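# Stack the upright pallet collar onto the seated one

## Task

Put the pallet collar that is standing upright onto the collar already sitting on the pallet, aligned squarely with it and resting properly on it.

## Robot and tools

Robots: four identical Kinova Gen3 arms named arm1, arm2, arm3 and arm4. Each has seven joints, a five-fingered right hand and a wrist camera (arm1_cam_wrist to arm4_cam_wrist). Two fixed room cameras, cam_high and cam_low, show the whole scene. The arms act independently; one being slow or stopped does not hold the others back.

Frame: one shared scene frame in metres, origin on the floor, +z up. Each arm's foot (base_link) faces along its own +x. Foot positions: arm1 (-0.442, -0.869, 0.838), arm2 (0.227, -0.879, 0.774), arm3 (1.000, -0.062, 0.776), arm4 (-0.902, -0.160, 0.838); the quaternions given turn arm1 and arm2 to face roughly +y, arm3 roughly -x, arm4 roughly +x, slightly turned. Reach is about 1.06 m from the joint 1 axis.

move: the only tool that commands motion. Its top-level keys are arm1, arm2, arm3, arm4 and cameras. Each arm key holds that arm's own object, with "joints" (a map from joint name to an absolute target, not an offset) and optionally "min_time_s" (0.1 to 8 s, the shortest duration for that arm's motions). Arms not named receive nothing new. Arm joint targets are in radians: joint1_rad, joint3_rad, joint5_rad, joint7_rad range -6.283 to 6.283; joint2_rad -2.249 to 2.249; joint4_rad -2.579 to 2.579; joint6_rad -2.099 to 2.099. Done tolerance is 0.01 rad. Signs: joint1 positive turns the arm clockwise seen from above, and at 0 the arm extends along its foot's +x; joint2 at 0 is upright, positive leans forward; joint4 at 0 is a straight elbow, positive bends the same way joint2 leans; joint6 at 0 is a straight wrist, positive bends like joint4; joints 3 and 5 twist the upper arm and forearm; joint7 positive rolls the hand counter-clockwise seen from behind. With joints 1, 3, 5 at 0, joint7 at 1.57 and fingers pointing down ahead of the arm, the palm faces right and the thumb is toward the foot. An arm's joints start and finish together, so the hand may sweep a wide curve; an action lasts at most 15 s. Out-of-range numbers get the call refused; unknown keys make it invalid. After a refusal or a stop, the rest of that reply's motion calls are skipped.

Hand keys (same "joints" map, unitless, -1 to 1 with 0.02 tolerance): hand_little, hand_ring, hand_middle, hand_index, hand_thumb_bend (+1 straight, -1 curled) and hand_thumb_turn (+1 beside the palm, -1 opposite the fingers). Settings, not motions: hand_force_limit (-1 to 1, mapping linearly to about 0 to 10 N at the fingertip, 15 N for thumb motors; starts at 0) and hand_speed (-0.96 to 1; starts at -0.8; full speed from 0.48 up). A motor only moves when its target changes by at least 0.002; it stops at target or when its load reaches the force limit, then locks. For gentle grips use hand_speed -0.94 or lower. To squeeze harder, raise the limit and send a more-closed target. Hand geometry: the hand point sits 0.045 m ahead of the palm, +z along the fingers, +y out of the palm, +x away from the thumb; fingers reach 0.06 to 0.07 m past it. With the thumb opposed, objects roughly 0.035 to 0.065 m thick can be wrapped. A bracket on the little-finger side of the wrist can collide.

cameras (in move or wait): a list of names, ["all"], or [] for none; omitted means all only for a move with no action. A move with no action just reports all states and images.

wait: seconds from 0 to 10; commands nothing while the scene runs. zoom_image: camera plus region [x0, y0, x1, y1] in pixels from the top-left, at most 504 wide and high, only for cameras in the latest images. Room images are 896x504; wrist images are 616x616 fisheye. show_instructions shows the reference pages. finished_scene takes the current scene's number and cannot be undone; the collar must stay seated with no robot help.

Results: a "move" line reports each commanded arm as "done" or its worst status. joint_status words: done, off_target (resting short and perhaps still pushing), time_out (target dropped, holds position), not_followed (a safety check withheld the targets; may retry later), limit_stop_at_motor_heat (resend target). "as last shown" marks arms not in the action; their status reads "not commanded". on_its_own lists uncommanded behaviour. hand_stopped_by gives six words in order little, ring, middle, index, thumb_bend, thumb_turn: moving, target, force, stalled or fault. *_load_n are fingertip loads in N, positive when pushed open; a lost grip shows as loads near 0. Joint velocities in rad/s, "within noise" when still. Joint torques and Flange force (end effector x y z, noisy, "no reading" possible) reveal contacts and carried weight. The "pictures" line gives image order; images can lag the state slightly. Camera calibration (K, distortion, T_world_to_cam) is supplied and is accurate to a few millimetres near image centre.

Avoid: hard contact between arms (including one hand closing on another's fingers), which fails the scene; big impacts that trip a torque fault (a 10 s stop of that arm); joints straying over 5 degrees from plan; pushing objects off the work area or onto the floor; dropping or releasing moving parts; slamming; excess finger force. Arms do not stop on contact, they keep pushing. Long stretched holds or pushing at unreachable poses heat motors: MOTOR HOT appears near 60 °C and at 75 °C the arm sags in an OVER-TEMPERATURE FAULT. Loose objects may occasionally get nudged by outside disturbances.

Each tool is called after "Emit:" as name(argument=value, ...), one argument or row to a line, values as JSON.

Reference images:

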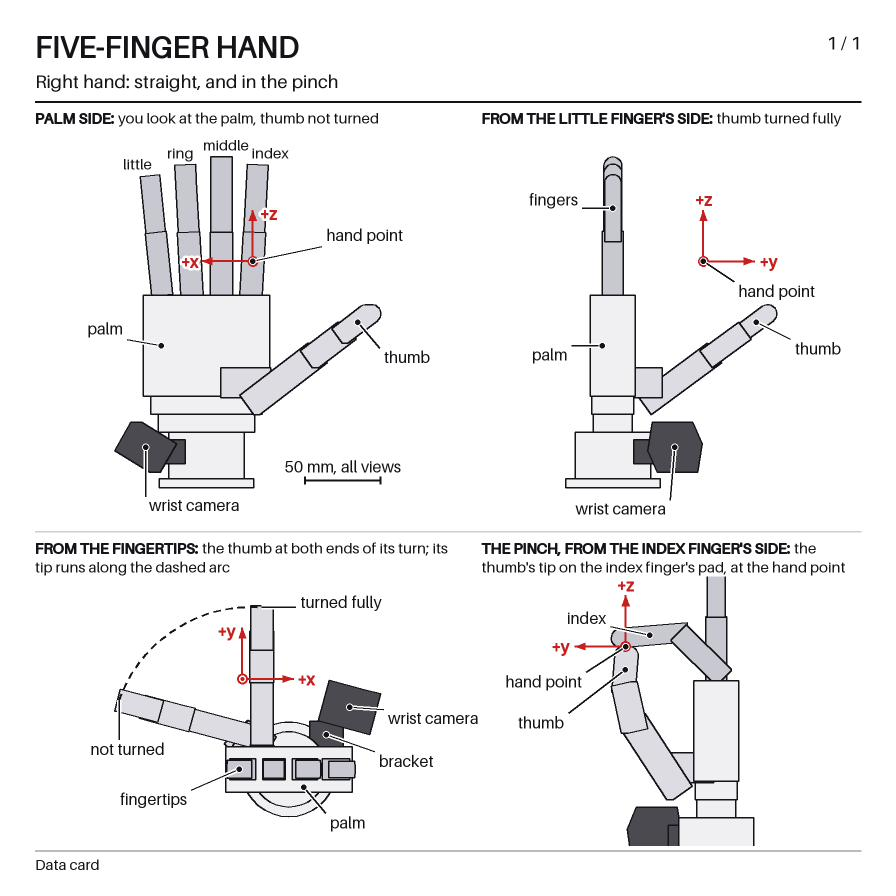

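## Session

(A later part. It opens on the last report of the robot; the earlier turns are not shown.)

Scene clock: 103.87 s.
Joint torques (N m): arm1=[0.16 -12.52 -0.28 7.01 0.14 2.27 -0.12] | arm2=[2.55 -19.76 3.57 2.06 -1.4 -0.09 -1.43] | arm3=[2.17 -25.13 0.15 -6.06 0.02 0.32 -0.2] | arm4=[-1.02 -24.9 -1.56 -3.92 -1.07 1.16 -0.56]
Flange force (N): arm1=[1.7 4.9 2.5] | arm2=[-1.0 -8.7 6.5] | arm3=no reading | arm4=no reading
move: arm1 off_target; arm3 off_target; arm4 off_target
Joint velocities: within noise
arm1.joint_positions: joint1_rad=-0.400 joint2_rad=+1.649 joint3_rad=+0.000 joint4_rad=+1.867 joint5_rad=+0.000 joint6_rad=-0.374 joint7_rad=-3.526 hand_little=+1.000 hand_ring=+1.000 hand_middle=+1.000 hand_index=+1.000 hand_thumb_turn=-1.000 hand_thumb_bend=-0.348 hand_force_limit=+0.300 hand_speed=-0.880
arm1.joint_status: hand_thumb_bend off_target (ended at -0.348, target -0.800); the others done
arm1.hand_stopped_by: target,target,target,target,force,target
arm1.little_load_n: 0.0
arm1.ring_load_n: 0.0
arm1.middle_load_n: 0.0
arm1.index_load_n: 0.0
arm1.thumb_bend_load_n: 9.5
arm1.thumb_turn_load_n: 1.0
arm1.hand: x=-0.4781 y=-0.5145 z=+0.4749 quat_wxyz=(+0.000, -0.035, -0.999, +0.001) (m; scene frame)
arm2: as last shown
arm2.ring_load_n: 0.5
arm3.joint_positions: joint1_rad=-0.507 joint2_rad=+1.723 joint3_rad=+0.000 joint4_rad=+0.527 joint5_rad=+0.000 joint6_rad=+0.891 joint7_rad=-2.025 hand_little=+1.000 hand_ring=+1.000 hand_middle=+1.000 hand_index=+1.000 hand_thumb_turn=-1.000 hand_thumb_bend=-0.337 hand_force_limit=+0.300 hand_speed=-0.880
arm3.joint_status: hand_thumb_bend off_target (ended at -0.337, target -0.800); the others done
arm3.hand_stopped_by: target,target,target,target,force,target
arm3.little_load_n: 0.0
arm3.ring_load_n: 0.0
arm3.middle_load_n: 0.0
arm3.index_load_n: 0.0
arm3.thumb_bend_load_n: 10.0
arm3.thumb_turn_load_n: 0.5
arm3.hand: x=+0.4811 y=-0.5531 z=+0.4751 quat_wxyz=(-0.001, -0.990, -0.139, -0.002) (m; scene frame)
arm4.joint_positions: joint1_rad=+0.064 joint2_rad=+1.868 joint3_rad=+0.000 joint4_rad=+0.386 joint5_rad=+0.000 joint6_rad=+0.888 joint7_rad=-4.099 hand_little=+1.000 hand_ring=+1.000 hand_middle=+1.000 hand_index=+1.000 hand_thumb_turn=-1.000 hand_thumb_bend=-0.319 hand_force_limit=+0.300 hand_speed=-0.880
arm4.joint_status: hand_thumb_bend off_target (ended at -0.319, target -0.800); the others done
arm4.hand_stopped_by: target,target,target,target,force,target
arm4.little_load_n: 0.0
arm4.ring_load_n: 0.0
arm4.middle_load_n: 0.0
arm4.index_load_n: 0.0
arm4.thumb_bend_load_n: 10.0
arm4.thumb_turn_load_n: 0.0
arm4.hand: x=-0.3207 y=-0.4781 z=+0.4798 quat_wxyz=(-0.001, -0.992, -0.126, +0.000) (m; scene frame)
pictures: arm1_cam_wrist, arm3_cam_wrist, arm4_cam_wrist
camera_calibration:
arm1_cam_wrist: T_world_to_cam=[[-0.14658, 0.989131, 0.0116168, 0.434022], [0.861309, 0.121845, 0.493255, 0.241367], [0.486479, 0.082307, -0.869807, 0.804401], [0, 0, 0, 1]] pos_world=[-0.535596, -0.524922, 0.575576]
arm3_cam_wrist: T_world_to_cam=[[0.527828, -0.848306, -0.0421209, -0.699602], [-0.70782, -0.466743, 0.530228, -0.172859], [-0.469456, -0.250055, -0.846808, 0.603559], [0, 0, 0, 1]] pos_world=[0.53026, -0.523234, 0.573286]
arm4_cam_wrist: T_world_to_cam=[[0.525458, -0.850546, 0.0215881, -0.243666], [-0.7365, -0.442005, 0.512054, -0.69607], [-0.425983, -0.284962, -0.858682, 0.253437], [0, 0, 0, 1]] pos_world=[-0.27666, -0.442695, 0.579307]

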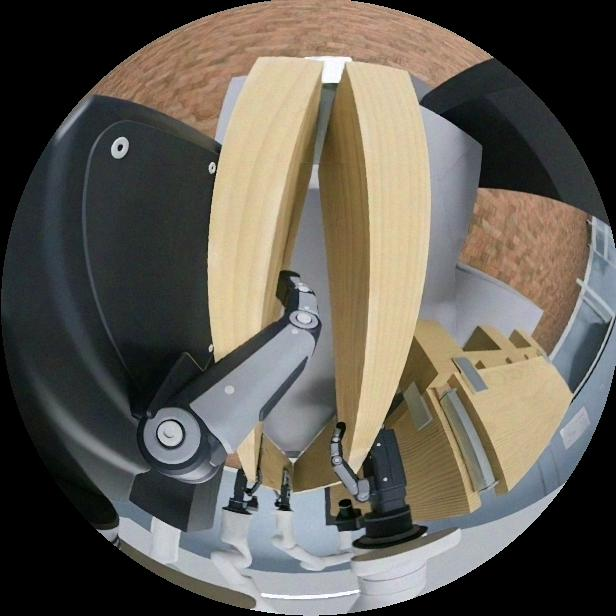

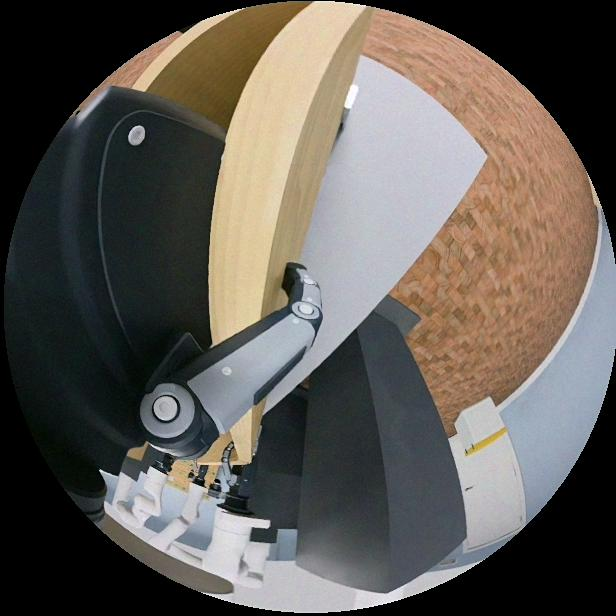

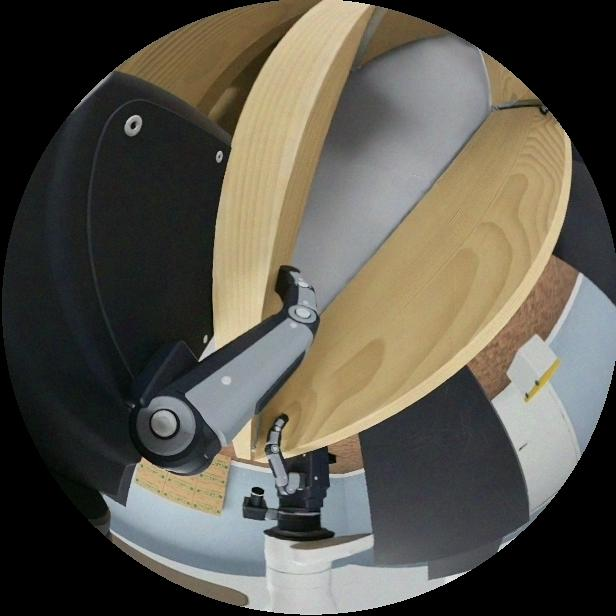

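Emit:
move(
  arm1={"joints":{"hand_little":0.4,"hand_ring":0.4,"hand_middle":0.4,"hand_index":0.4,"hand_speed":-0.9,"hand_force_limit":-0.6}},
  arm2={"joints":{"hand_little":0.4,"hand_ring":0.4,"hand_middle":0.4,"hand_index":0.4,"hand_speed":-0.9,"hand_force_limit":-0.6}},
  arm3={"joints":{"hand_little":0.4,"hand_ring":0.4,"hand_middle":0.4,"hand_index":0.4,"hand_speed":-0.9,"hand_force_limit":-0.6}},
  arm4={"joints":{"hand_little":0.4,"hand_ring":0.4,"hand_middle":0.4,"hand_index":0.4,"hand_speed":-0.9,"hand_force_limit":-0.6}},
)

Emit:
move(
  arm1={"joints":{"hand_thumb_bend":-0.9,"hand_speed":-0.9,"hand_force_limit":0.8}},
  arm2={"joints":{"hand_thumb_bend":-0.95,"hand_speed":-0.9,"hand_force_limit":0.8}},
  arm3={"joints":{"hand_thumb_bend":-0.9,"hand_speed":-0.9,"hand_force_limit":0.8}},
  arm4={"joints":{"hand_thumb_bend":-0.9,"hand_speed":-0.9,"hand_force_limit":0.8}},
)

Emit:
move(
  arm1={"joints":{"joint2_rad":1.6021,"joint4_rad":1.9174,"joint6_rad":-0.3779},"min_time_s":2},
  arm2={"joints":{"joint2_rad":1.4674,"joint4_rad":2.0925,"joint6_rad":-0.4183},"min_time_s":2},
  arm3={"joints":{"joint2_rad":1.6669,"joint4_rad":0.5982,"joint6_rad":0.8765},"min_time_s":2},
  arm4={"joints":{"joint2_rad":1.7962,"joint4_rad":0.4968,"joint6_rad":0.8486},"min_time_s":2},
  cameras=["all"],
)

Scene clock: 111.30 s.
Joint torques (N m): arm1=[0.58 -13.88 0.54 4.85 -0.09 1.13 -0.18] | arm2=[2.2 -19.5 3.66 1.87 -1.29 -0.29 -1.14] | arm3=[0.5 -26.02 -1.59 -6.77 -0.95 -0.09 -0.14] | arm4=[0.14 -25.5 -0.3 -4.52 -0.22 0.64 -0.42]
Flange force (N): arm1=[2.0 1.9 0.4] | arm2=[-1.0 -8.1 5.4] | arm3=no reading | arm4=no reading
move: arm1 off_target; arm2 off_target; arm3 off_target; arm4 off_target
Joint velocities: within noise
arm1.joint_positions: joint1_rad=-0.400 joint2_rad=+1.649 joint3_rad=+0.000 joint4_rad=+1.867 joint5_rad=+0.000 joint6_rad=-0.374 joint7_rad=-3.526 hand_little=+0.843 hand_ring=+0.871 hand_middle=+0.889 hand_index=+0.880 hand_thumb_turn=-1.000 hand_thumb_bend=-0.348 hand_force_limit=-0.600 hand_speed=-0.900
arm1.joint_status: hand_little off_target (ended at +0.843, target +0.400); hand_ring off_target (ended at +0.871, target +0.400); hand_middle off_target (ended at +0.889, target +0.400); hand_index off_target (ended at +0.880, target +0.400); the others done
arm1.hand_stopped_by: force,force,force,force,force,target
arm1.little_load_n: 2.0
arm1.ring_load_n: 2.5
arm1.middle_load_n: 0.0
arm1.index_load_n: 1.5
arm1.thumb_bend_load_n: 10.0
arm1.thumb_turn_load_n: 1.0
arm1.hand: x=-0.4781 y=-0.5145 z=+0.4749 quat_wxyz=(+0.000, -0.035, -0.999, +0.001) (m; scene frame)
arm2.joint_positions: joint1_rad=-0.579 joint2_rad=+1.517 joint3_rad=+0.000 joint4_rad=+2.049 joint5_rad=+0.000 joint6_rad=-0.424 joint7_rad=-3.877 hand_little=+0.880 hand_ring=+0.890 hand_middle=+0.890 hand_index=+0.863 hand_thumb_turn=-1.000 hand_thumb_bend=-0.358 hand_force_limit=-0.600 hand_speed=-0.900
arm2.joint_status: hand_little off_target (ended at +0.880, target +0.400); hand_ring off_target (ended at +0.890, target +0.400); hand_middle off_target (ended at +0.890, target +0.400); hand_index off_target (ended at +0.863, target +0.400); the others done
arm2.hand_stopped_by: force,force,force,force,force,target
arm2.little_load_n: 1.0
arm2.ring_load_n: 1.5
arm2.middle_load_n: 2.0
arm2.index_load_n: 4.5
arm2.thumb_bend_load_n: 20.0
arm2.thumb_turn_load_n: 0.5
arm2.hand: x=+0.1202 y=-0.5676 z=+0.4746 quat_wxyz=(-0.004, -0.060, -0.998, -0.005) (m; scene frame)
arm3.joint_positions: joint1_rad=-0.507 joint2_rad=+1.723 joint3_rad=+0.000 joint4_rad=+0.527 joint5_rad=+0.000 joint6_rad=+0.891 joint7_rad=-2.025 hand_little=+0.834 hand_ring=+0.862 hand_middle=+0.872 hand_index=+0.853 hand_thumb_turn=-1.000 hand_thumb_bend=-0.337 hand_force_limit=-0.600 hand_speed=-0.900
arm3.joint_status: hand_little off_target (ended at +0.834, target +0.400); hand_ring off_target (ended at +0.862, target +0.400); hand_middle off_target (ended at +0.872, target +0.400); hand_index off_target (ended at +0.853, target +0.400); the others done
arm3.hand_stopped_by: force,force,force,force,force,target
arm3.little_load_n: 4.5
arm3.ring_load_n: 1.5
arm3.middle_load_n: 1.0
arm3.index_load_n: 4.5
arm3.thumb_bend_load_n: 11.5
arm3.thumb_turn_load_n: 1.0
arm3.hand: x=+0.4811 y=-0.5531 z=+0.4751 quat_wxyz=(-0.001, -0.990, -0.139, -0.002) (m; scene frame)
arm4.joint_positions: joint1_rad=+0.064 joint2_rad=+1.868 joint3_rad=+0.000 joint4_rad=+0.386 joint5_rad=+0.000 joint6_rad=+0.888 joint7_rad=-4.099 hand_little=+0.834 hand_ring=+0.852 hand_middle=+0.853 hand_index=+0.834 hand_thumb_turn=-1.000 hand_thumb_bend=-0.319 hand_force_limit=-0.600 hand_speed=-0.900
arm4.joint_status: hand_little off_target (ended at +0.834, target +0.400); hand_ring off_target (ended at +0.852, target +0.400); hand_middle off_target (ended at +0.853, target +0.400); hand_index off_target (ended at +0.834, target +0.400); the others done
arm4.hand_stopped_by: force,force,force,force,force,target
arm4.little_load_n: 2.5
arm4.ring_load_n: 1.5
arm4.middle_load_n: 5.0
arm4.index_load_n: 4.0
arm4.thumb_bend_load_n: 12.0
arm4.thumb_turn_load_n: 0.5
arm4.hand: x=-0.3207 y=-0.4781 z=+0.4798 quat_wxyz=(-0.001, -0.992, -0.126, +0.000) (m; scene frame)
pictures: none

Scene clock: 111.93 s.
Joint torques (N m): arm1=[0.52 -14.04 0.47 4.79 -0.03 1.09 -0.15] | arm2=[2.22 -19.56 3.65 1.79 -1.29 -0.3 -1.16] | arm3=[0.61 -26 -1.32 -6.81 -0.97 -0.01 -0.17] | arm4=[0.33 -25.45 -0.14 -4.65 -0.1 0.55 -0.45]
Flange force (N): arm1=[1.9 1.8 0.6] | arm2=[-1.1 -8.2 5.4] | arm3=no reading | arm4=no reading
move: arm1 off_target; arm2 off_target; arm3 off_target; arm4 off_target
Joint velocities: within noise
arm1.joint_positions: joint1_rad=-0.400 joint2_rad=+1.649 joint3_rad=+0.000 joint4_rad=+1.867 joint5_rad=+0.000 joint6_rad=-0.374 joint7_rad=-3.526 hand_little=+0.843 hand_ring=+0.871 hand_middle=+0.889 hand_index=+0.880 hand_thumb_turn=-1.000 hand_thumb_bend=-0.354 hand_force_limit=+0.800 hand_speed=-0.900
arm1.joint_status: hand_thumb_bend off_target (ended at -0.354, target -0.900); the others done
arm1.hand_stopped_by: force,force,force,force,force,target
arm1.little_load_n: 2.0
arm1.ring_load_n: 3.0
arm1.middle_load_n: 0.5
arm1.index_load_n: 1.5
arm1.thumb_bend_load_n: 12.5
arm1.thumb_turn_load_n: 1.5
arm1.hand: x=-0.4781 y=-0.5145 z=+0.4749 quat_wxyz=(+0.000, -0.035, -0.999, +0.001) (m; scene frame)
arm2.joint_positions: joint1_rad=-0.579 joint2_rad=+1.517 joint3_rad=+0.000 joint4_rad=+2.049 joint5_rad=+0.000 joint6_rad=-0.424 joint7_rad=-3.877 hand_little=+0.880 hand_ring=+0.890 hand_middle=+0.890 hand_index=+0.863 hand_thumb_turn=-1.000 hand_thumb_bend=-0.358 hand_force_limit=+0.800 hand_speed=-0.900
arm2.joint_status: hand_thumb_bend off_target (ended at -0.358, target -0.950); the others done
arm2.hand_stopped_by: force,force,force,force,force,target
arm2.little_load_n: 0.5
arm2.ring_load_n: 1.5
arm2.middle_load_n: 2.0
arm2.index_load_n: 4.5
arm2.thumb_bend_load_n: 20.0
arm2.thumb_turn_load_n: 0.0
arm2.hand: x=+0.1202 y=-0.5676 z=+0.4746 quat_wxyz=(-0.004, -0.060, -0.998, -0.005) (m; scene frame)
arm3.joint_positions: joint1_rad=-0.507 joint2_rad=+1.723 joint3_rad=+0.000 joint4_rad=+0.527 joint5_rad=+0.000 joint6_rad=+0.891 joint7_rad=-2.025 hand_little=+0.834 hand_ring=+0.862 hand_middle=+0.872 hand_index=+0.853 hand_thumb_turn=-1.000 hand_thumb_bend=-0.339 hand_force_limit=+0.800 hand_speed=-0.900
arm3.joint_status: hand_thumb_bend off_target (ended at -0.339, target -0.900); the others done
arm3.hand_stopped_by: force,force,force,force,force,target
arm3.little_load_n: 5.0
arm3.ring_load_n: 1.5
arm3.middle_load_n: 1.0
arm3.index_load_n: 4.5
arm3.thumb_bend_load_n: 12.5
arm3.thumb_turn_load_n: 1.0
arm3.hand: x=+0.4811 y=-0.5531 z=+0.4751 quat_wxyz=(-0.001, -0.990, -0.139, -0.002) (m; scene frame)
arm4.joint_positions: joint1_rad=+0.064 joint2_rad=+1.868 joint3_rad=+0.000 joint4_rad=+0.386 joint5_rad=+0.000 joint6_rad=+0.888 joint7_rad=-4.099 hand_little=+0.834 hand_ring=+0.852 hand_middle=+0.853 hand_index=+0.834 hand_thumb_turn=-1.000 hand_thumb_bend=-0.321 hand_force_limit=+0.800 hand_speed=-0.900
arm4.joint_status: hand_thumb_bend off_target (ended at -0.321, target -0.900); the others done
arm4.hand_stopped_by: force,force,force,force,force,target
arm4.little_load_n: 2.5
arm4.ring_load_n: 1.5
arm4.middle_load_n: 5.0
arm4.index_load_n: 4.0
arm4.thumb_bend_load_n: 12.5
arm4.thumb_turn_load_n: 0.0
arm4.hand: x=-0.3207 y=-0.4781 z=+0.4798 quat_wxyz=(-0.001, -0.992, -0.126, +0.000) (m; scene frame)
pictures: none

Scene clock: 114.23 s.
Joint torques (N m): arm1=[1.1 -18.35 2.1 4.47 -0.5 0.07 -0.22] | arm2=[0.76 -23.83 3.22 3.76 -0.72 -0.73 -0.48] | arm3=[2.59 -30.19 0.21 -7.95 -0.15 0.29 -0.14] | arm4=[1.65 -30 0.19 -6.1 -0.31 0.56 -0.82]
Flange force (N): arm1=[3.0 -0.1 9.9] | arm2=[-2.0 -5.1 20.7] | arm3=[2.5 3.2 7.3] | arm4=no reading
move: arm1 done; arm2 done; arm3 done; arm4 done
Joint velocities: within noise
arm1.joint_positions: joint1_rad=-0.400 joint2_rad=+1.602 joint3_rad=+0.000 joint4_rad=+1.917 joint5_rad=+0.000 joint6_rad=-0.378 joint7_rad=-3.526 hand_little=+0.843 hand_ring=+0.871 hand_middle=+0.890 hand_index=+0.881 hand_thumb_turn=-1.000 hand_thumb_bend=-0.354 hand_force_limit=+0.800 hand_speed=-0.900
arm1.joint_status: all done
arm1.hand_stopped_by: force,force,force,force,force,target
arm1.little_load_n: 3.0
arm1.ring_load_n: 4.5
arm1.middle_load_n: 2.5
arm1.index_load_n: 3.0
arm1.thumb_bend_load_n: 14.5
arm1.thumb_turn_load_n: 2.0
arm1.hand: x=-0.4781 y=-0.5145 z=+0.4949 quat_wxyz=(+0.000, -0.035, -0.999, +0.001) (m; scene frame)
arm2.joint_positions: joint1_rad=-0.579 joint2_rad=+1.467 joint3_rad=+0.000 joint4_rad=+2.093 joint5_rad=+0.000 joint6_rad=-0.418 joint7_rad=-3.877 hand_little=+0.880 hand_ring=+0.890 hand_middle=+0.891 hand_index=+0.863 hand_thumb_turn=-1.000 hand_thumb_bend=-0.358 hand_force_limit=+0.800 hand_speed=-0.900
arm2.joint_status: all done
arm2.hand_stopped_by: force,force,force,force,force,target
arm2.little_load_n: 4.0
arm2.ring_load_n: 5.0
arm2.middle_load_n: 6.0
arm2.index_load_n: 7.5
arm2.thumb_bend_load_n: 20.5
arm2.thumb_turn_load_n: 1.5
arm2.hand: x=+0.1200 y=-0.5677 z=+0.4947 quat_wxyz=(-0.004, -0.060, -0.998, -0.005) (m; scene frame)
arm3.joint_positions: joint1_rad=-0.507 joint2_rad=+1.667 joint3_rad=+0.000 joint4_rad=+0.598 joint5_rad=+0.000 joint6_rad=+0.877 joint7_rad=-2.025 hand_little=+0.834 hand_ring=+0.862 hand_middle=+0.871 hand_index=+0.853 hand_thumb_turn=-1.000 hand_thumb_bend=-0.339 hand_force_limit=+0.800 hand_speed=-0.900
arm3.joint_status: all done
arm3.hand_stopped_by: force,force,force,force,force,target
arm3.little_load_n: 2.0
arm3.ring_load_n: 0.0
arm3.middle_load_n: 0.0
arm3.index_load_n: 1.5
arm3.thumb_bend_load_n: 12.5
arm3.thumb_turn_load_n: 1.0
arm3.hand: x=+0.4810 y=-0.5530 z=+0.4951 quat_wxyz=(-0.001, -0.990, -0.139, -0.002) (m; scene frame)
arm4.joint_positions: joint1_rad=+0.064 joint2_rad=+1.796 joint3_rad=+0.000 joint4_rad=+0.497 joint5_rad=+0.000 joint6_rad=+0.849 joint7_rad=-4.099 hand_little=+0.833 hand_ring=+0.852 hand_middle=+0.853 hand_index=+0.834 hand_thumb_turn=-1.000 hand_thumb_bend=-0.321 hand_force_limit=+0.800 hand_speed=-0.900
arm4.joint_status: all done
arm4.hand_stopped_by: force,force,force,force,force,target
arm4.little_load_n: 0.5
arm4.ring_load_n: 0.0
arm4.middle_load_n: 0.5
arm4.index_load_n: 0.0
arm4.thumb_bend_load_n: 13.0
arm4.thumb_turn_load_n: 0.5
arm4.hand: x=-0.3208 y=-0.4780 z=+0.4997 quat_wxyz=(-0.001, -0.992, -0.126, +0.000) (m; scene frame)
pictures: arm1_cam_wrist, arm2_cam_wrist, arm3_cam_wrist, arm4_cam_wrist, cam_high, cam_low
camera_calibration:
arm1_cam_wrist: T_world_to_cam=[[-0.146658, 0.98912, 0.011555, 0.43368], [0.861253, 0.121935, 0.493331, 0.231462], [0.486555, 0.0823026, -0.869765, 0.821802], [0, 0, 0, 1]] pos_world=[-0.535597, -0.524822, 0.595575]
arm2_cam_wrist: T_world_to_cam=[[-0.106374, 0.994124, -0.0200649, 0.598742], [0.861349, 0.102211, 0.497625, -0.281904], [0.496752, 0.0356518, -0.86716, 0.500616], [0, 0, 0, 1]] pos_world=[0.0578269, -0.584258, 0.58641]
arm3_cam_wrist: T_world_to_cam=[[0.527831, -0.848304, -0.0421236, -0.698705], [-0.707817, -0.466747, 0.530228, -0.183538], [-0.469456, -0.250055, -0.846808, 0.620448], [0, 0, 0, 1]] pos_world=[0.53016, -0.523234, 0.593286]
arm4_cam_wrist: T_world_to_cam=[[0.525497, -0.850522, 0.0215629, -0.243921], [-0.736451, -0.442035, 0.512098, -0.706316], [-0.426019, -0.284986, -0.858656, 0.270475], [0, 0, 0, 1]] pos_world=[-0.27676, -0.442595, 0.599208]

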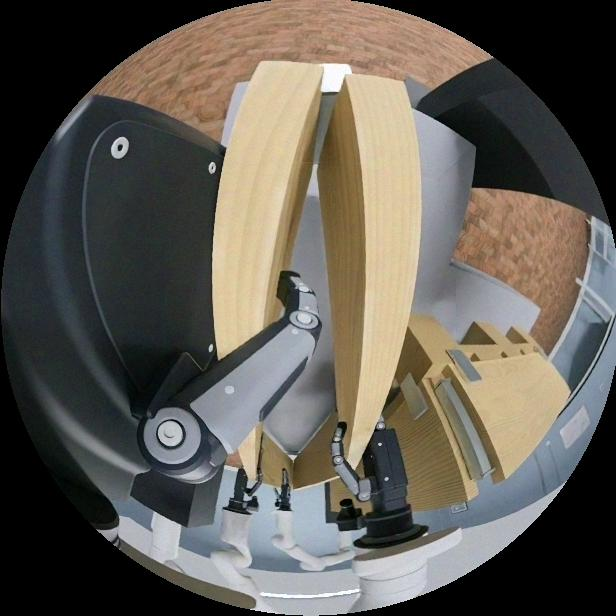

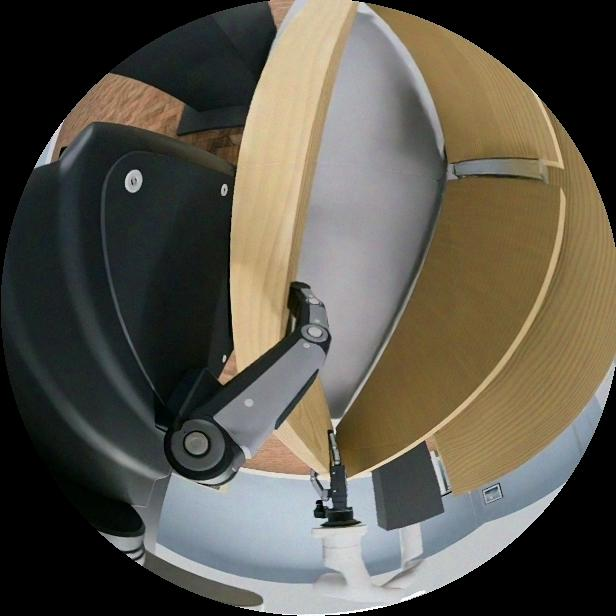

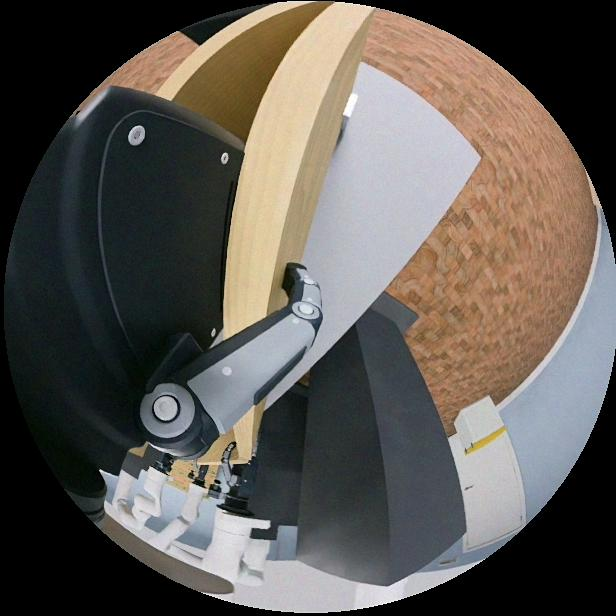

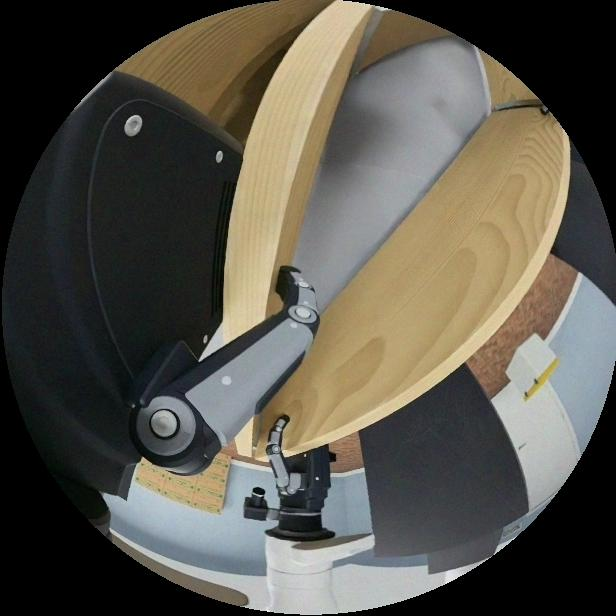

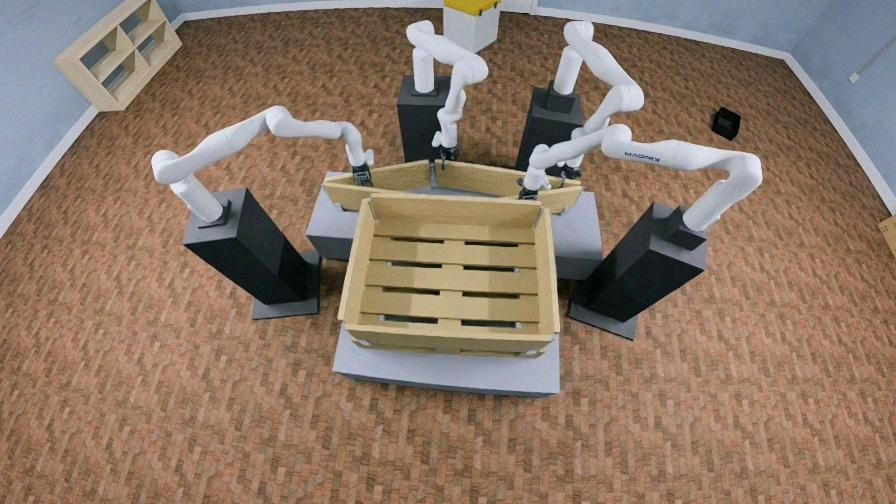

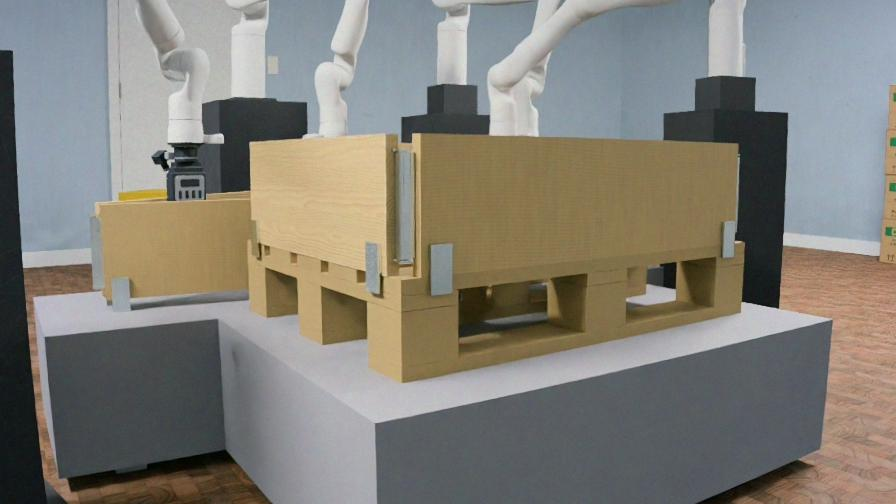

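Emit:
move(
  arm1={"joints":{"joint2_rad":1.5064,"joint4_rad":2.0108,"joint6_rad":-0.3756},"min_time_s":2.5},
  arm2={"joints":{"joint2_rad":1.3644,"joint4_rad":2.1726,"joint6_rad":-0.3954},"min_time_s":2.5},
  arm3={"joints":{"joint2_rad":1.5662,"joint4_rad":0.7083,"joint6_rad":0.8671},"min_time_s":2.5},
  arm4={"joints":{"joint2_rad":1.6782,"joint4_rad":0.6539,"joint6_rad":0.8095},"min_time_s":2.5},
  cameras=["arm1_cam_wrist","arm2_cam_wrist","arm3_cam_wrist","arm4_cam_wrist","cam_low"],
)

Scene clock: 117.70 s.
Joint torques (N m): arm1=[0.78 -20.76 2.64 1.72 -0.8 -1.79 -0.28] | arm2=[1.11 -29.84 5 3.76 -1.39 -2.05 -0.61] | arm3=[1.92 -25.71 -0.1 -6.24 -0.01 0.27 0.15] | arm4=[2.54 -28.39 1.65 -6.36 0.68 -0.55 -0.33]
Flange force (N): arm1=[1.1 -2.2 9.2] | arm2=[-2.3 -6.5 37.1] | arm3=[2.1 2.8 0.5] | arm4=[9.2 2.7 8.2]
move: arm1 done; arm2 done; arm3 done; arm4 done
Joint velocities: within noise
arm1.joint_positions: joint1_rad=-0.400 joint2_rad=+1.506 joint3_rad=+0.000 joint4_rad=+2.011 joint5_rad=+0.000 joint6_rad=-0.376 joint7_rad=-3.526 hand_little=+0.843 hand_ring=+0.872 hand_middle=+0.890 hand_index=+0.881 hand_thumb_turn=-1.000 hand_thumb_bend=-0.350 hand_force_limit=+0.800 hand_speed=-0.900
arm1.joint_status: all done
arm1.hand_stopped_by: force,force,force,force,force,target
arm1.little_load_n: 4.0
arm1.ring_load_n: 8.5
arm1.middle_load_n: 8.0
arm1.index_load_n: 7.5
arm1.thumb_bend_load_n: 30.0
arm1.thumb_turn_load_n: 4.5
arm1.hand: x=-0.4781 y=-0.5144 z=+0.5349 quat_wxyz=(+0.000, -0.035, -0.999, +0.001) (m; scene frame)
arm2.joint_positions: joint1_rad=-0.579 joint2_rad=+1.364 joint3_rad=+0.000 joint4_rad=+2.173 joint5_rad=+0.000 joint6_rad=-0.395 joint7_rad=-3.877 hand_little=+0.881 hand_ring=+0.891 hand_middle=+0.891 hand_index=+0.864 hand_thumb_turn=-1.000 hand_thumb_bend=-0.356 hand_force_limit=+0.800 hand_speed=-0.900
arm2.joint_status: all done
arm2.hand_stopped_by: force,force,force,force,force,target
arm2.little_load_n: 7.0
arm2.ring_load_n: 10.5
arm2.middle_load_n: 13.5
arm2.index_load_n: 13.0
arm2.thumb_bend_load_n: 33.0
arm2.thumb_turn_load_n: 2.5
arm2.hand: x=+0.1196 y=-0.5682 z=+0.5346 quat_wxyz=(-0.004, -0.060, -0.998, -0.005) (m; scene frame)
arm3.joint_positions: joint1_rad=-0.507 joint2_rad=+1.566 joint3_rad=+0.000 joint4_rad=+0.708 joint5_rad=+0.000 joint6_rad=+0.867 joint7_rad=-2.025 hand_little=+0.834 hand_ring=+0.862 hand_middle=+0.871 hand_index=+0.853 hand_thumb_turn=-1.000 hand_thumb_bend=-0.341 hand_force_limit=+0.800 hand_speed=-0.900
arm3.joint_status: all done
arm3.hand_stopped_by: force,force,force,force,force,target
arm3.little_load_n: 1.5
arm3.ring_load_n: -0.5
arm3.middle_load_n: 0.0
arm3.index_load_n: 0.0
arm3.thumb_bend_load_n: 1.0
arm3.thumb_turn_load_n: 0.0
arm3.hand: x=+0.4807 y=-0.5529 z=+0.5351 quat_wxyz=(-0.001, -0.990, -0.139, -0.002) (m; scene frame)
arm4.joint_positions: joint1_rad=+0.064 joint2_rad=+1.678 joint3_rad=+0.000 joint4_rad=+0.654 joint5_rad=+0.000 joint6_rad=+0.810 joint7_rad=-4.099 hand_little=+0.834 hand_ring=+0.852 hand_middle=+0.853 hand_index=+0.834 hand_thumb_turn=-1.000 hand_thumb_bend=-0.324 hand_force_limit=+0.800 hand_speed=-0.900
arm4.joint_status: all done
arm4.hand_stopped_by: force,force,force,force,force,target
arm4.little_load_n: 4.5
arm4.ring_load_n: 0.5
arm4.middle_load_n: 0.5
arm4.index_load_n: 0.5
arm4.thumb_bend_load_n: 0.0
arm4.thumb_turn_load_n: 0.0
arm4.hand: x=-0.3209 y=-0.4779 z=+0.5396 quat_wxyz=(-0.001, -0.992, -0.126, +0.000) (m; scene frame)
pictures: arm1_cam_wrist, arm2_cam_wrist, arm3_cam_wrist, arm4_cam_wrist, cam_low
camera_calibration:
arm1_cam_wrist: T_world_to_cam=[[-0.14658, 0.989131, 0.011617, 0.433226], [0.861309, 0.121845, 0.493255, 0.211759], [0.486479, 0.082307, -0.869807, 0.856581], [0, 0, 0, 1]] pos_world=[-0.535596, -0.524822, 0.635576]
arm2_cam_wrist: T_world_to_cam=[[-0.106411, 0.994117, -0.0201997, 0.599992], [0.861344, 0.10231, 0.497614, -0.301396], [0.496754, 0.0355526, -0.867163, 0.535323], [0, 0, 0, 1]] pos_world=[0.0575271, -0.584658, 0.626311]
arm3_cam_wrist: T_world_to_cam=[[0.527916, -0.848252, -0.0421225, -0.696848], [-0.707807, -0.466836, 0.530164, -0.204853], [-0.469376, -0.250067, -0.846848, 0.654229], [0, 0, 0, 1]] pos_world=[0.52996, -0.523134, 0.633286]
arm4_cam_wrist: T_world_to_cam=[[0.525459, -0.850545, 0.0215892, -0.244682], [-0.736478, -0.441991, 0.512097, -0.726765], [-0.42602, -0.284986, -0.858656, 0.304721], [0, 0, 0, 1]] pos_world=[-0.27686, -0.442495, 0.639107]

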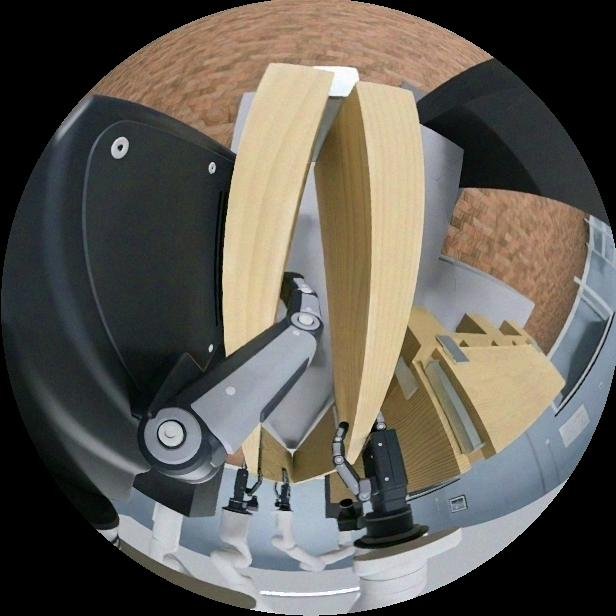

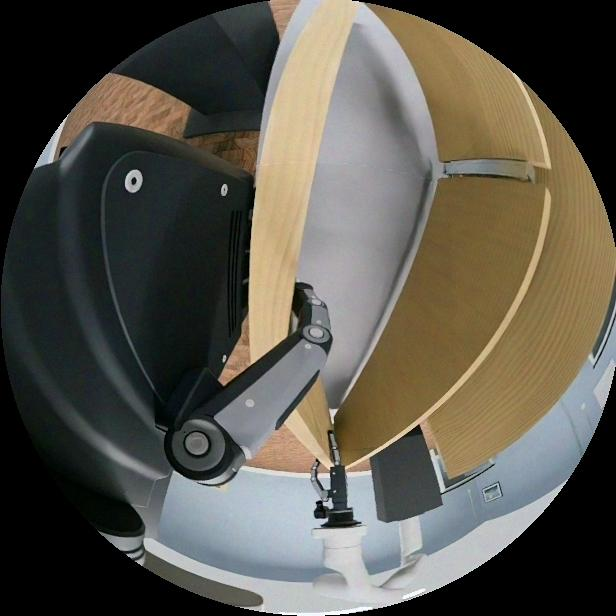

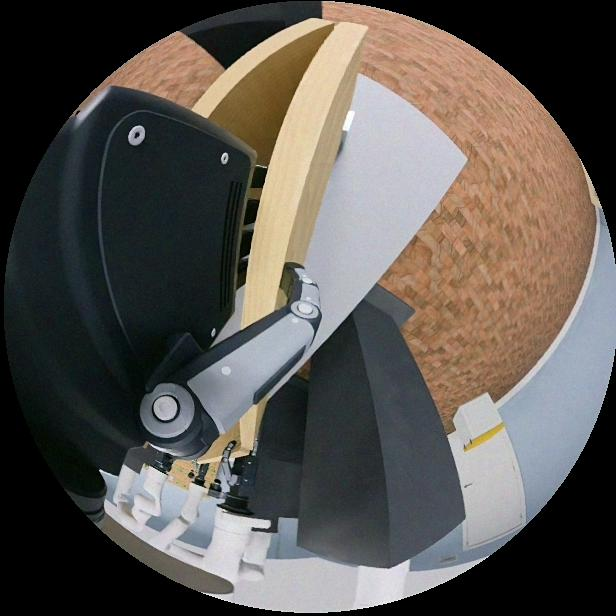

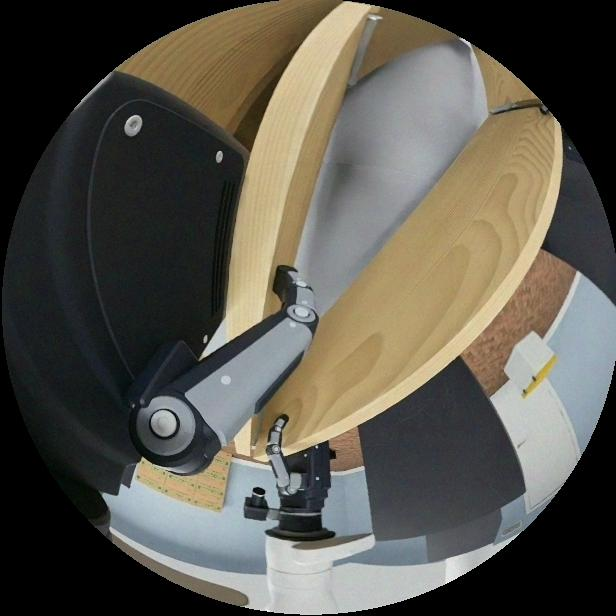

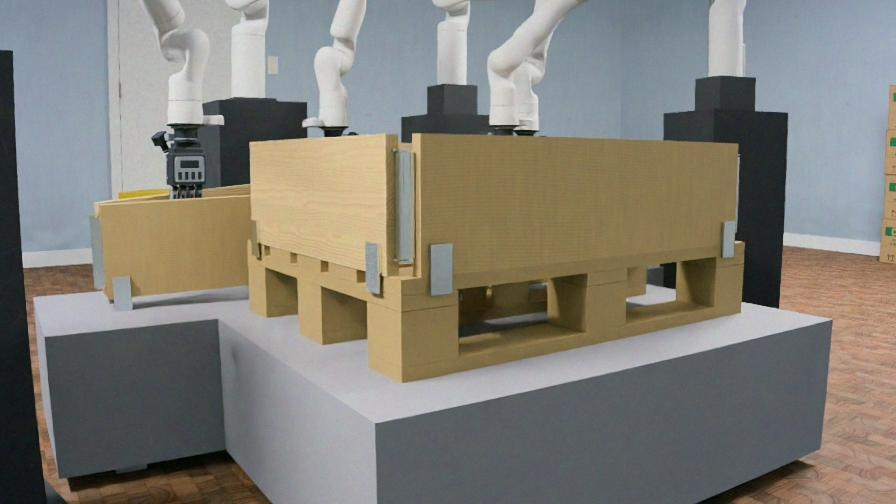

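Emit:
move(
  arm1={"joints":{"joint2_rad":1.6021,"joint4_rad":1.9174,"joint6_rad":-0.3779},"min_time_s":2},
  arm2={"joints":{"joint2_rad":1.4674,"joint4_rad":2.0925,"joint6_rad":-0.4183},"min_time_s":2},
  arm3={"joints":{"joint2_rad":1.6669,"joint4_rad":0.5982,"joint6_rad":0.8765},"min_time_s":2},
  arm4={"joints":{"joint2_rad":1.7962,"joint4_rad":0.4968,"joint6_rad":0.8486},"min_time_s":2},
  cameras=["cam_low","cam_high"],
)

Scene clock: 121.77 s.
Joint torques (N m): arm1=[0.64 -9.41 0.3 4.09 0.03 1.69 -0.13] | arm2=[1.27 -9.94 1.24 -0.52 -0.48 0.5 -0.9] | arm3=[1.62 -19.09 -0.55 -3.99 -0.26 0.05 0] | arm4=[0.75 -19.34 -0.07 -2.69 -0.1 -0.2 -0.39]
Flange force (N): arm1=[2.5 2.2 -12.2] | arm2=[-1.7 -5.2 -22.8] | arm3=[1.6 2.3 -9.8] | arm4=no reading
move: arm1 done; arm2 done; arm3 done; arm4 done
Joint velocities: within noise
arm1.joint_positions: joint1_rad=-0.400 joint2_rad=+1.602 joint3_rad=+0.000 joint4_rad=+1.917 joint5_rad=+0.000 joint6_rad=-0.378 joint7_rad=-3.526 hand_little=+0.843 hand_ring=+0.871 hand_middle=+0.889 hand_index=+0.880 hand_thumb_turn=-1.000 hand_thumb_bend=-0.354 hand_force_limit=+0.800 hand_speed=-0.900
arm1.joint_status: all done
arm1.hand_stopped_by: force,force,force,force,force,target
arm1.little_load_n: 1.0
arm1.ring_load_n: 2.0
arm1.middle_load_n: 0.0
arm1.index_load_n: 0.5
arm1.thumb_bend_load_n: 12.0
arm1.thumb_turn_load_n: 1.5
arm1.hand: x=-0.4781 y=-0.5145 z=+0.4949 quat_wxyz=(+0.000, -0.035, -0.999, +0.001) (m; scene frame)
arm2.joint_positions: joint1_rad=-0.579 joint2_rad=+1.467 joint3_rad=+0.000 joint4_rad=+2.093 joint5_rad=+0.000 joint6_rad=-0.418 joint7_rad=-3.877 hand_little=+0.880 hand_ring=+0.890 hand_middle=+0.890 hand_index=+0.863 hand_thumb_turn=-1.000 hand_thumb_bend=-0.358 hand_force_limit=+0.800 hand_speed=-0.900
arm2.joint_status: all done
arm2.hand_stopped_by: force,force,force,force,force,target
arm2.little_load_n: 1.0
arm2.ring_load_n: 1.5
arm2.middle_load_n: 1.5
arm2.index_load_n: 4.0
arm2.thumb_bend_load_n: 19.0
arm2.thumb_turn_load_n: 1.5
arm2.hand: x=+0.1199 y=-0.5677 z=+0.4947 quat_wxyz=(-0.004, -0.060, -0.998, -0.005) (m; scene frame)
arm3.joint_positions: joint1_rad=-0.507 joint2_rad=+1.667 joint3_rad=+0.000 joint4_rad=+0.598 joint5_rad=+0.000 joint6_rad=+0.877 joint7_rad=-2.025 hand_little=+0.834 hand_ring=+0.862 hand_middle=+0.871 hand_index=+0.853 hand_thumb_turn=-1.000 hand_thumb_bend=-0.339 hand_force_limit=+0.800 hand_speed=-0.900
arm3.joint_status: all done
arm3.hand_stopped_by: force,force,force,force,force,target
arm3.little_load_n: 2.5
arm3.ring_load_n: 0.0
arm3.middle_load_n: 0.0
arm3.index_load_n: 4.0
arm3.thumb_bend_load_n: 9.5
arm3.thumb_turn_load_n: 1.0
arm3.hand: x=+0.4809 y=-0.5530 z=+0.4951 quat_wxyz=(-0.001, -0.990, -0.139, -0.002) (m; scene frame)
arm4.joint_positions: joint1_rad=+0.064 joint2_rad=+1.796 joint3_rad=+0.000 joint4_rad=+0.497 joint5_rad=+0.000 joint6_rad=+0.849 joint7_rad=-4.099 hand_little=+0.834 hand_ring=+0.852 hand_middle=+0.853 hand_index=+0.834 hand_thumb_turn=-1.000 hand_thumb_bend=-0.321 hand_force_limit=+0.800 hand_speed=-0.900
arm4.joint_status: all done
arm4.hand_stopped_by: force,force,force,force,force,target
arm4.little_load_n: 2.5
arm4.ring_load_n: 1.5
arm4.middle_load_n: 4.5
arm4.index_load_n: 3.5
arm4.thumb_bend_load_n: 10.5
arm4.thumb_turn_load_n: 1.0
arm4.hand: x=-0.3208 y=-0.4780 z=+0.4997 quat_wxyz=(-0.001, -0.992, -0.126, +0.000) (m; scene frame)
pictures: cam_high, cam_low

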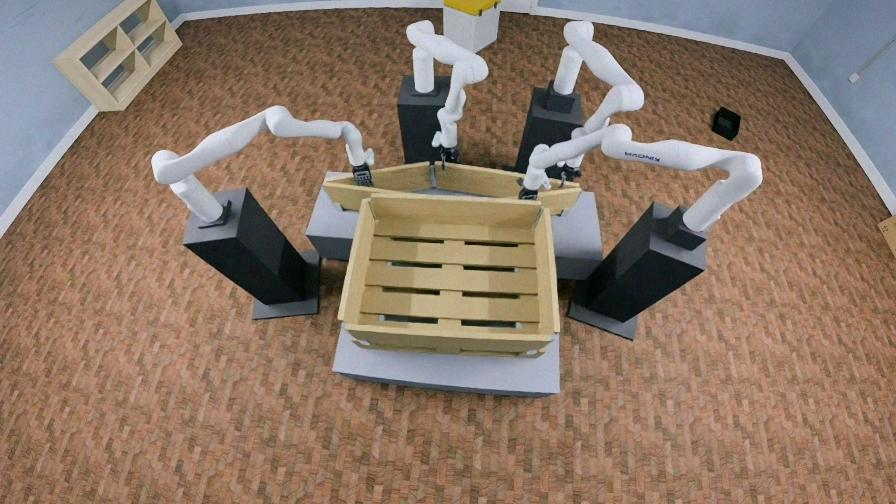

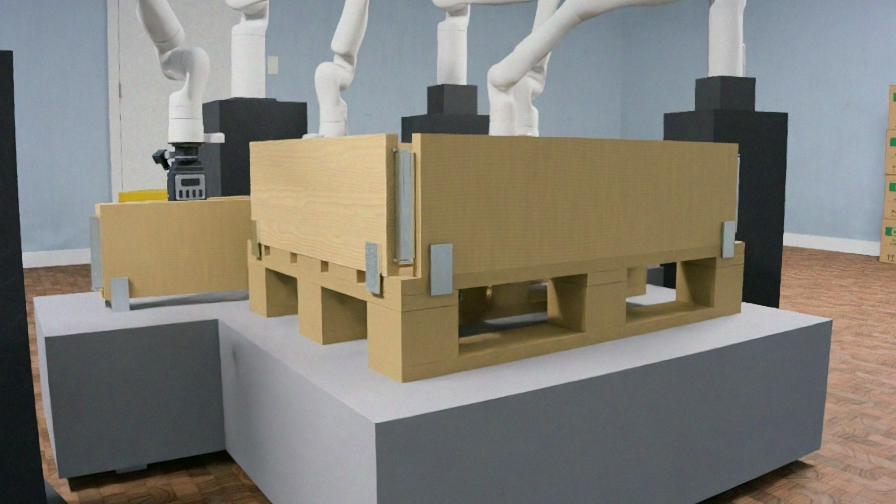

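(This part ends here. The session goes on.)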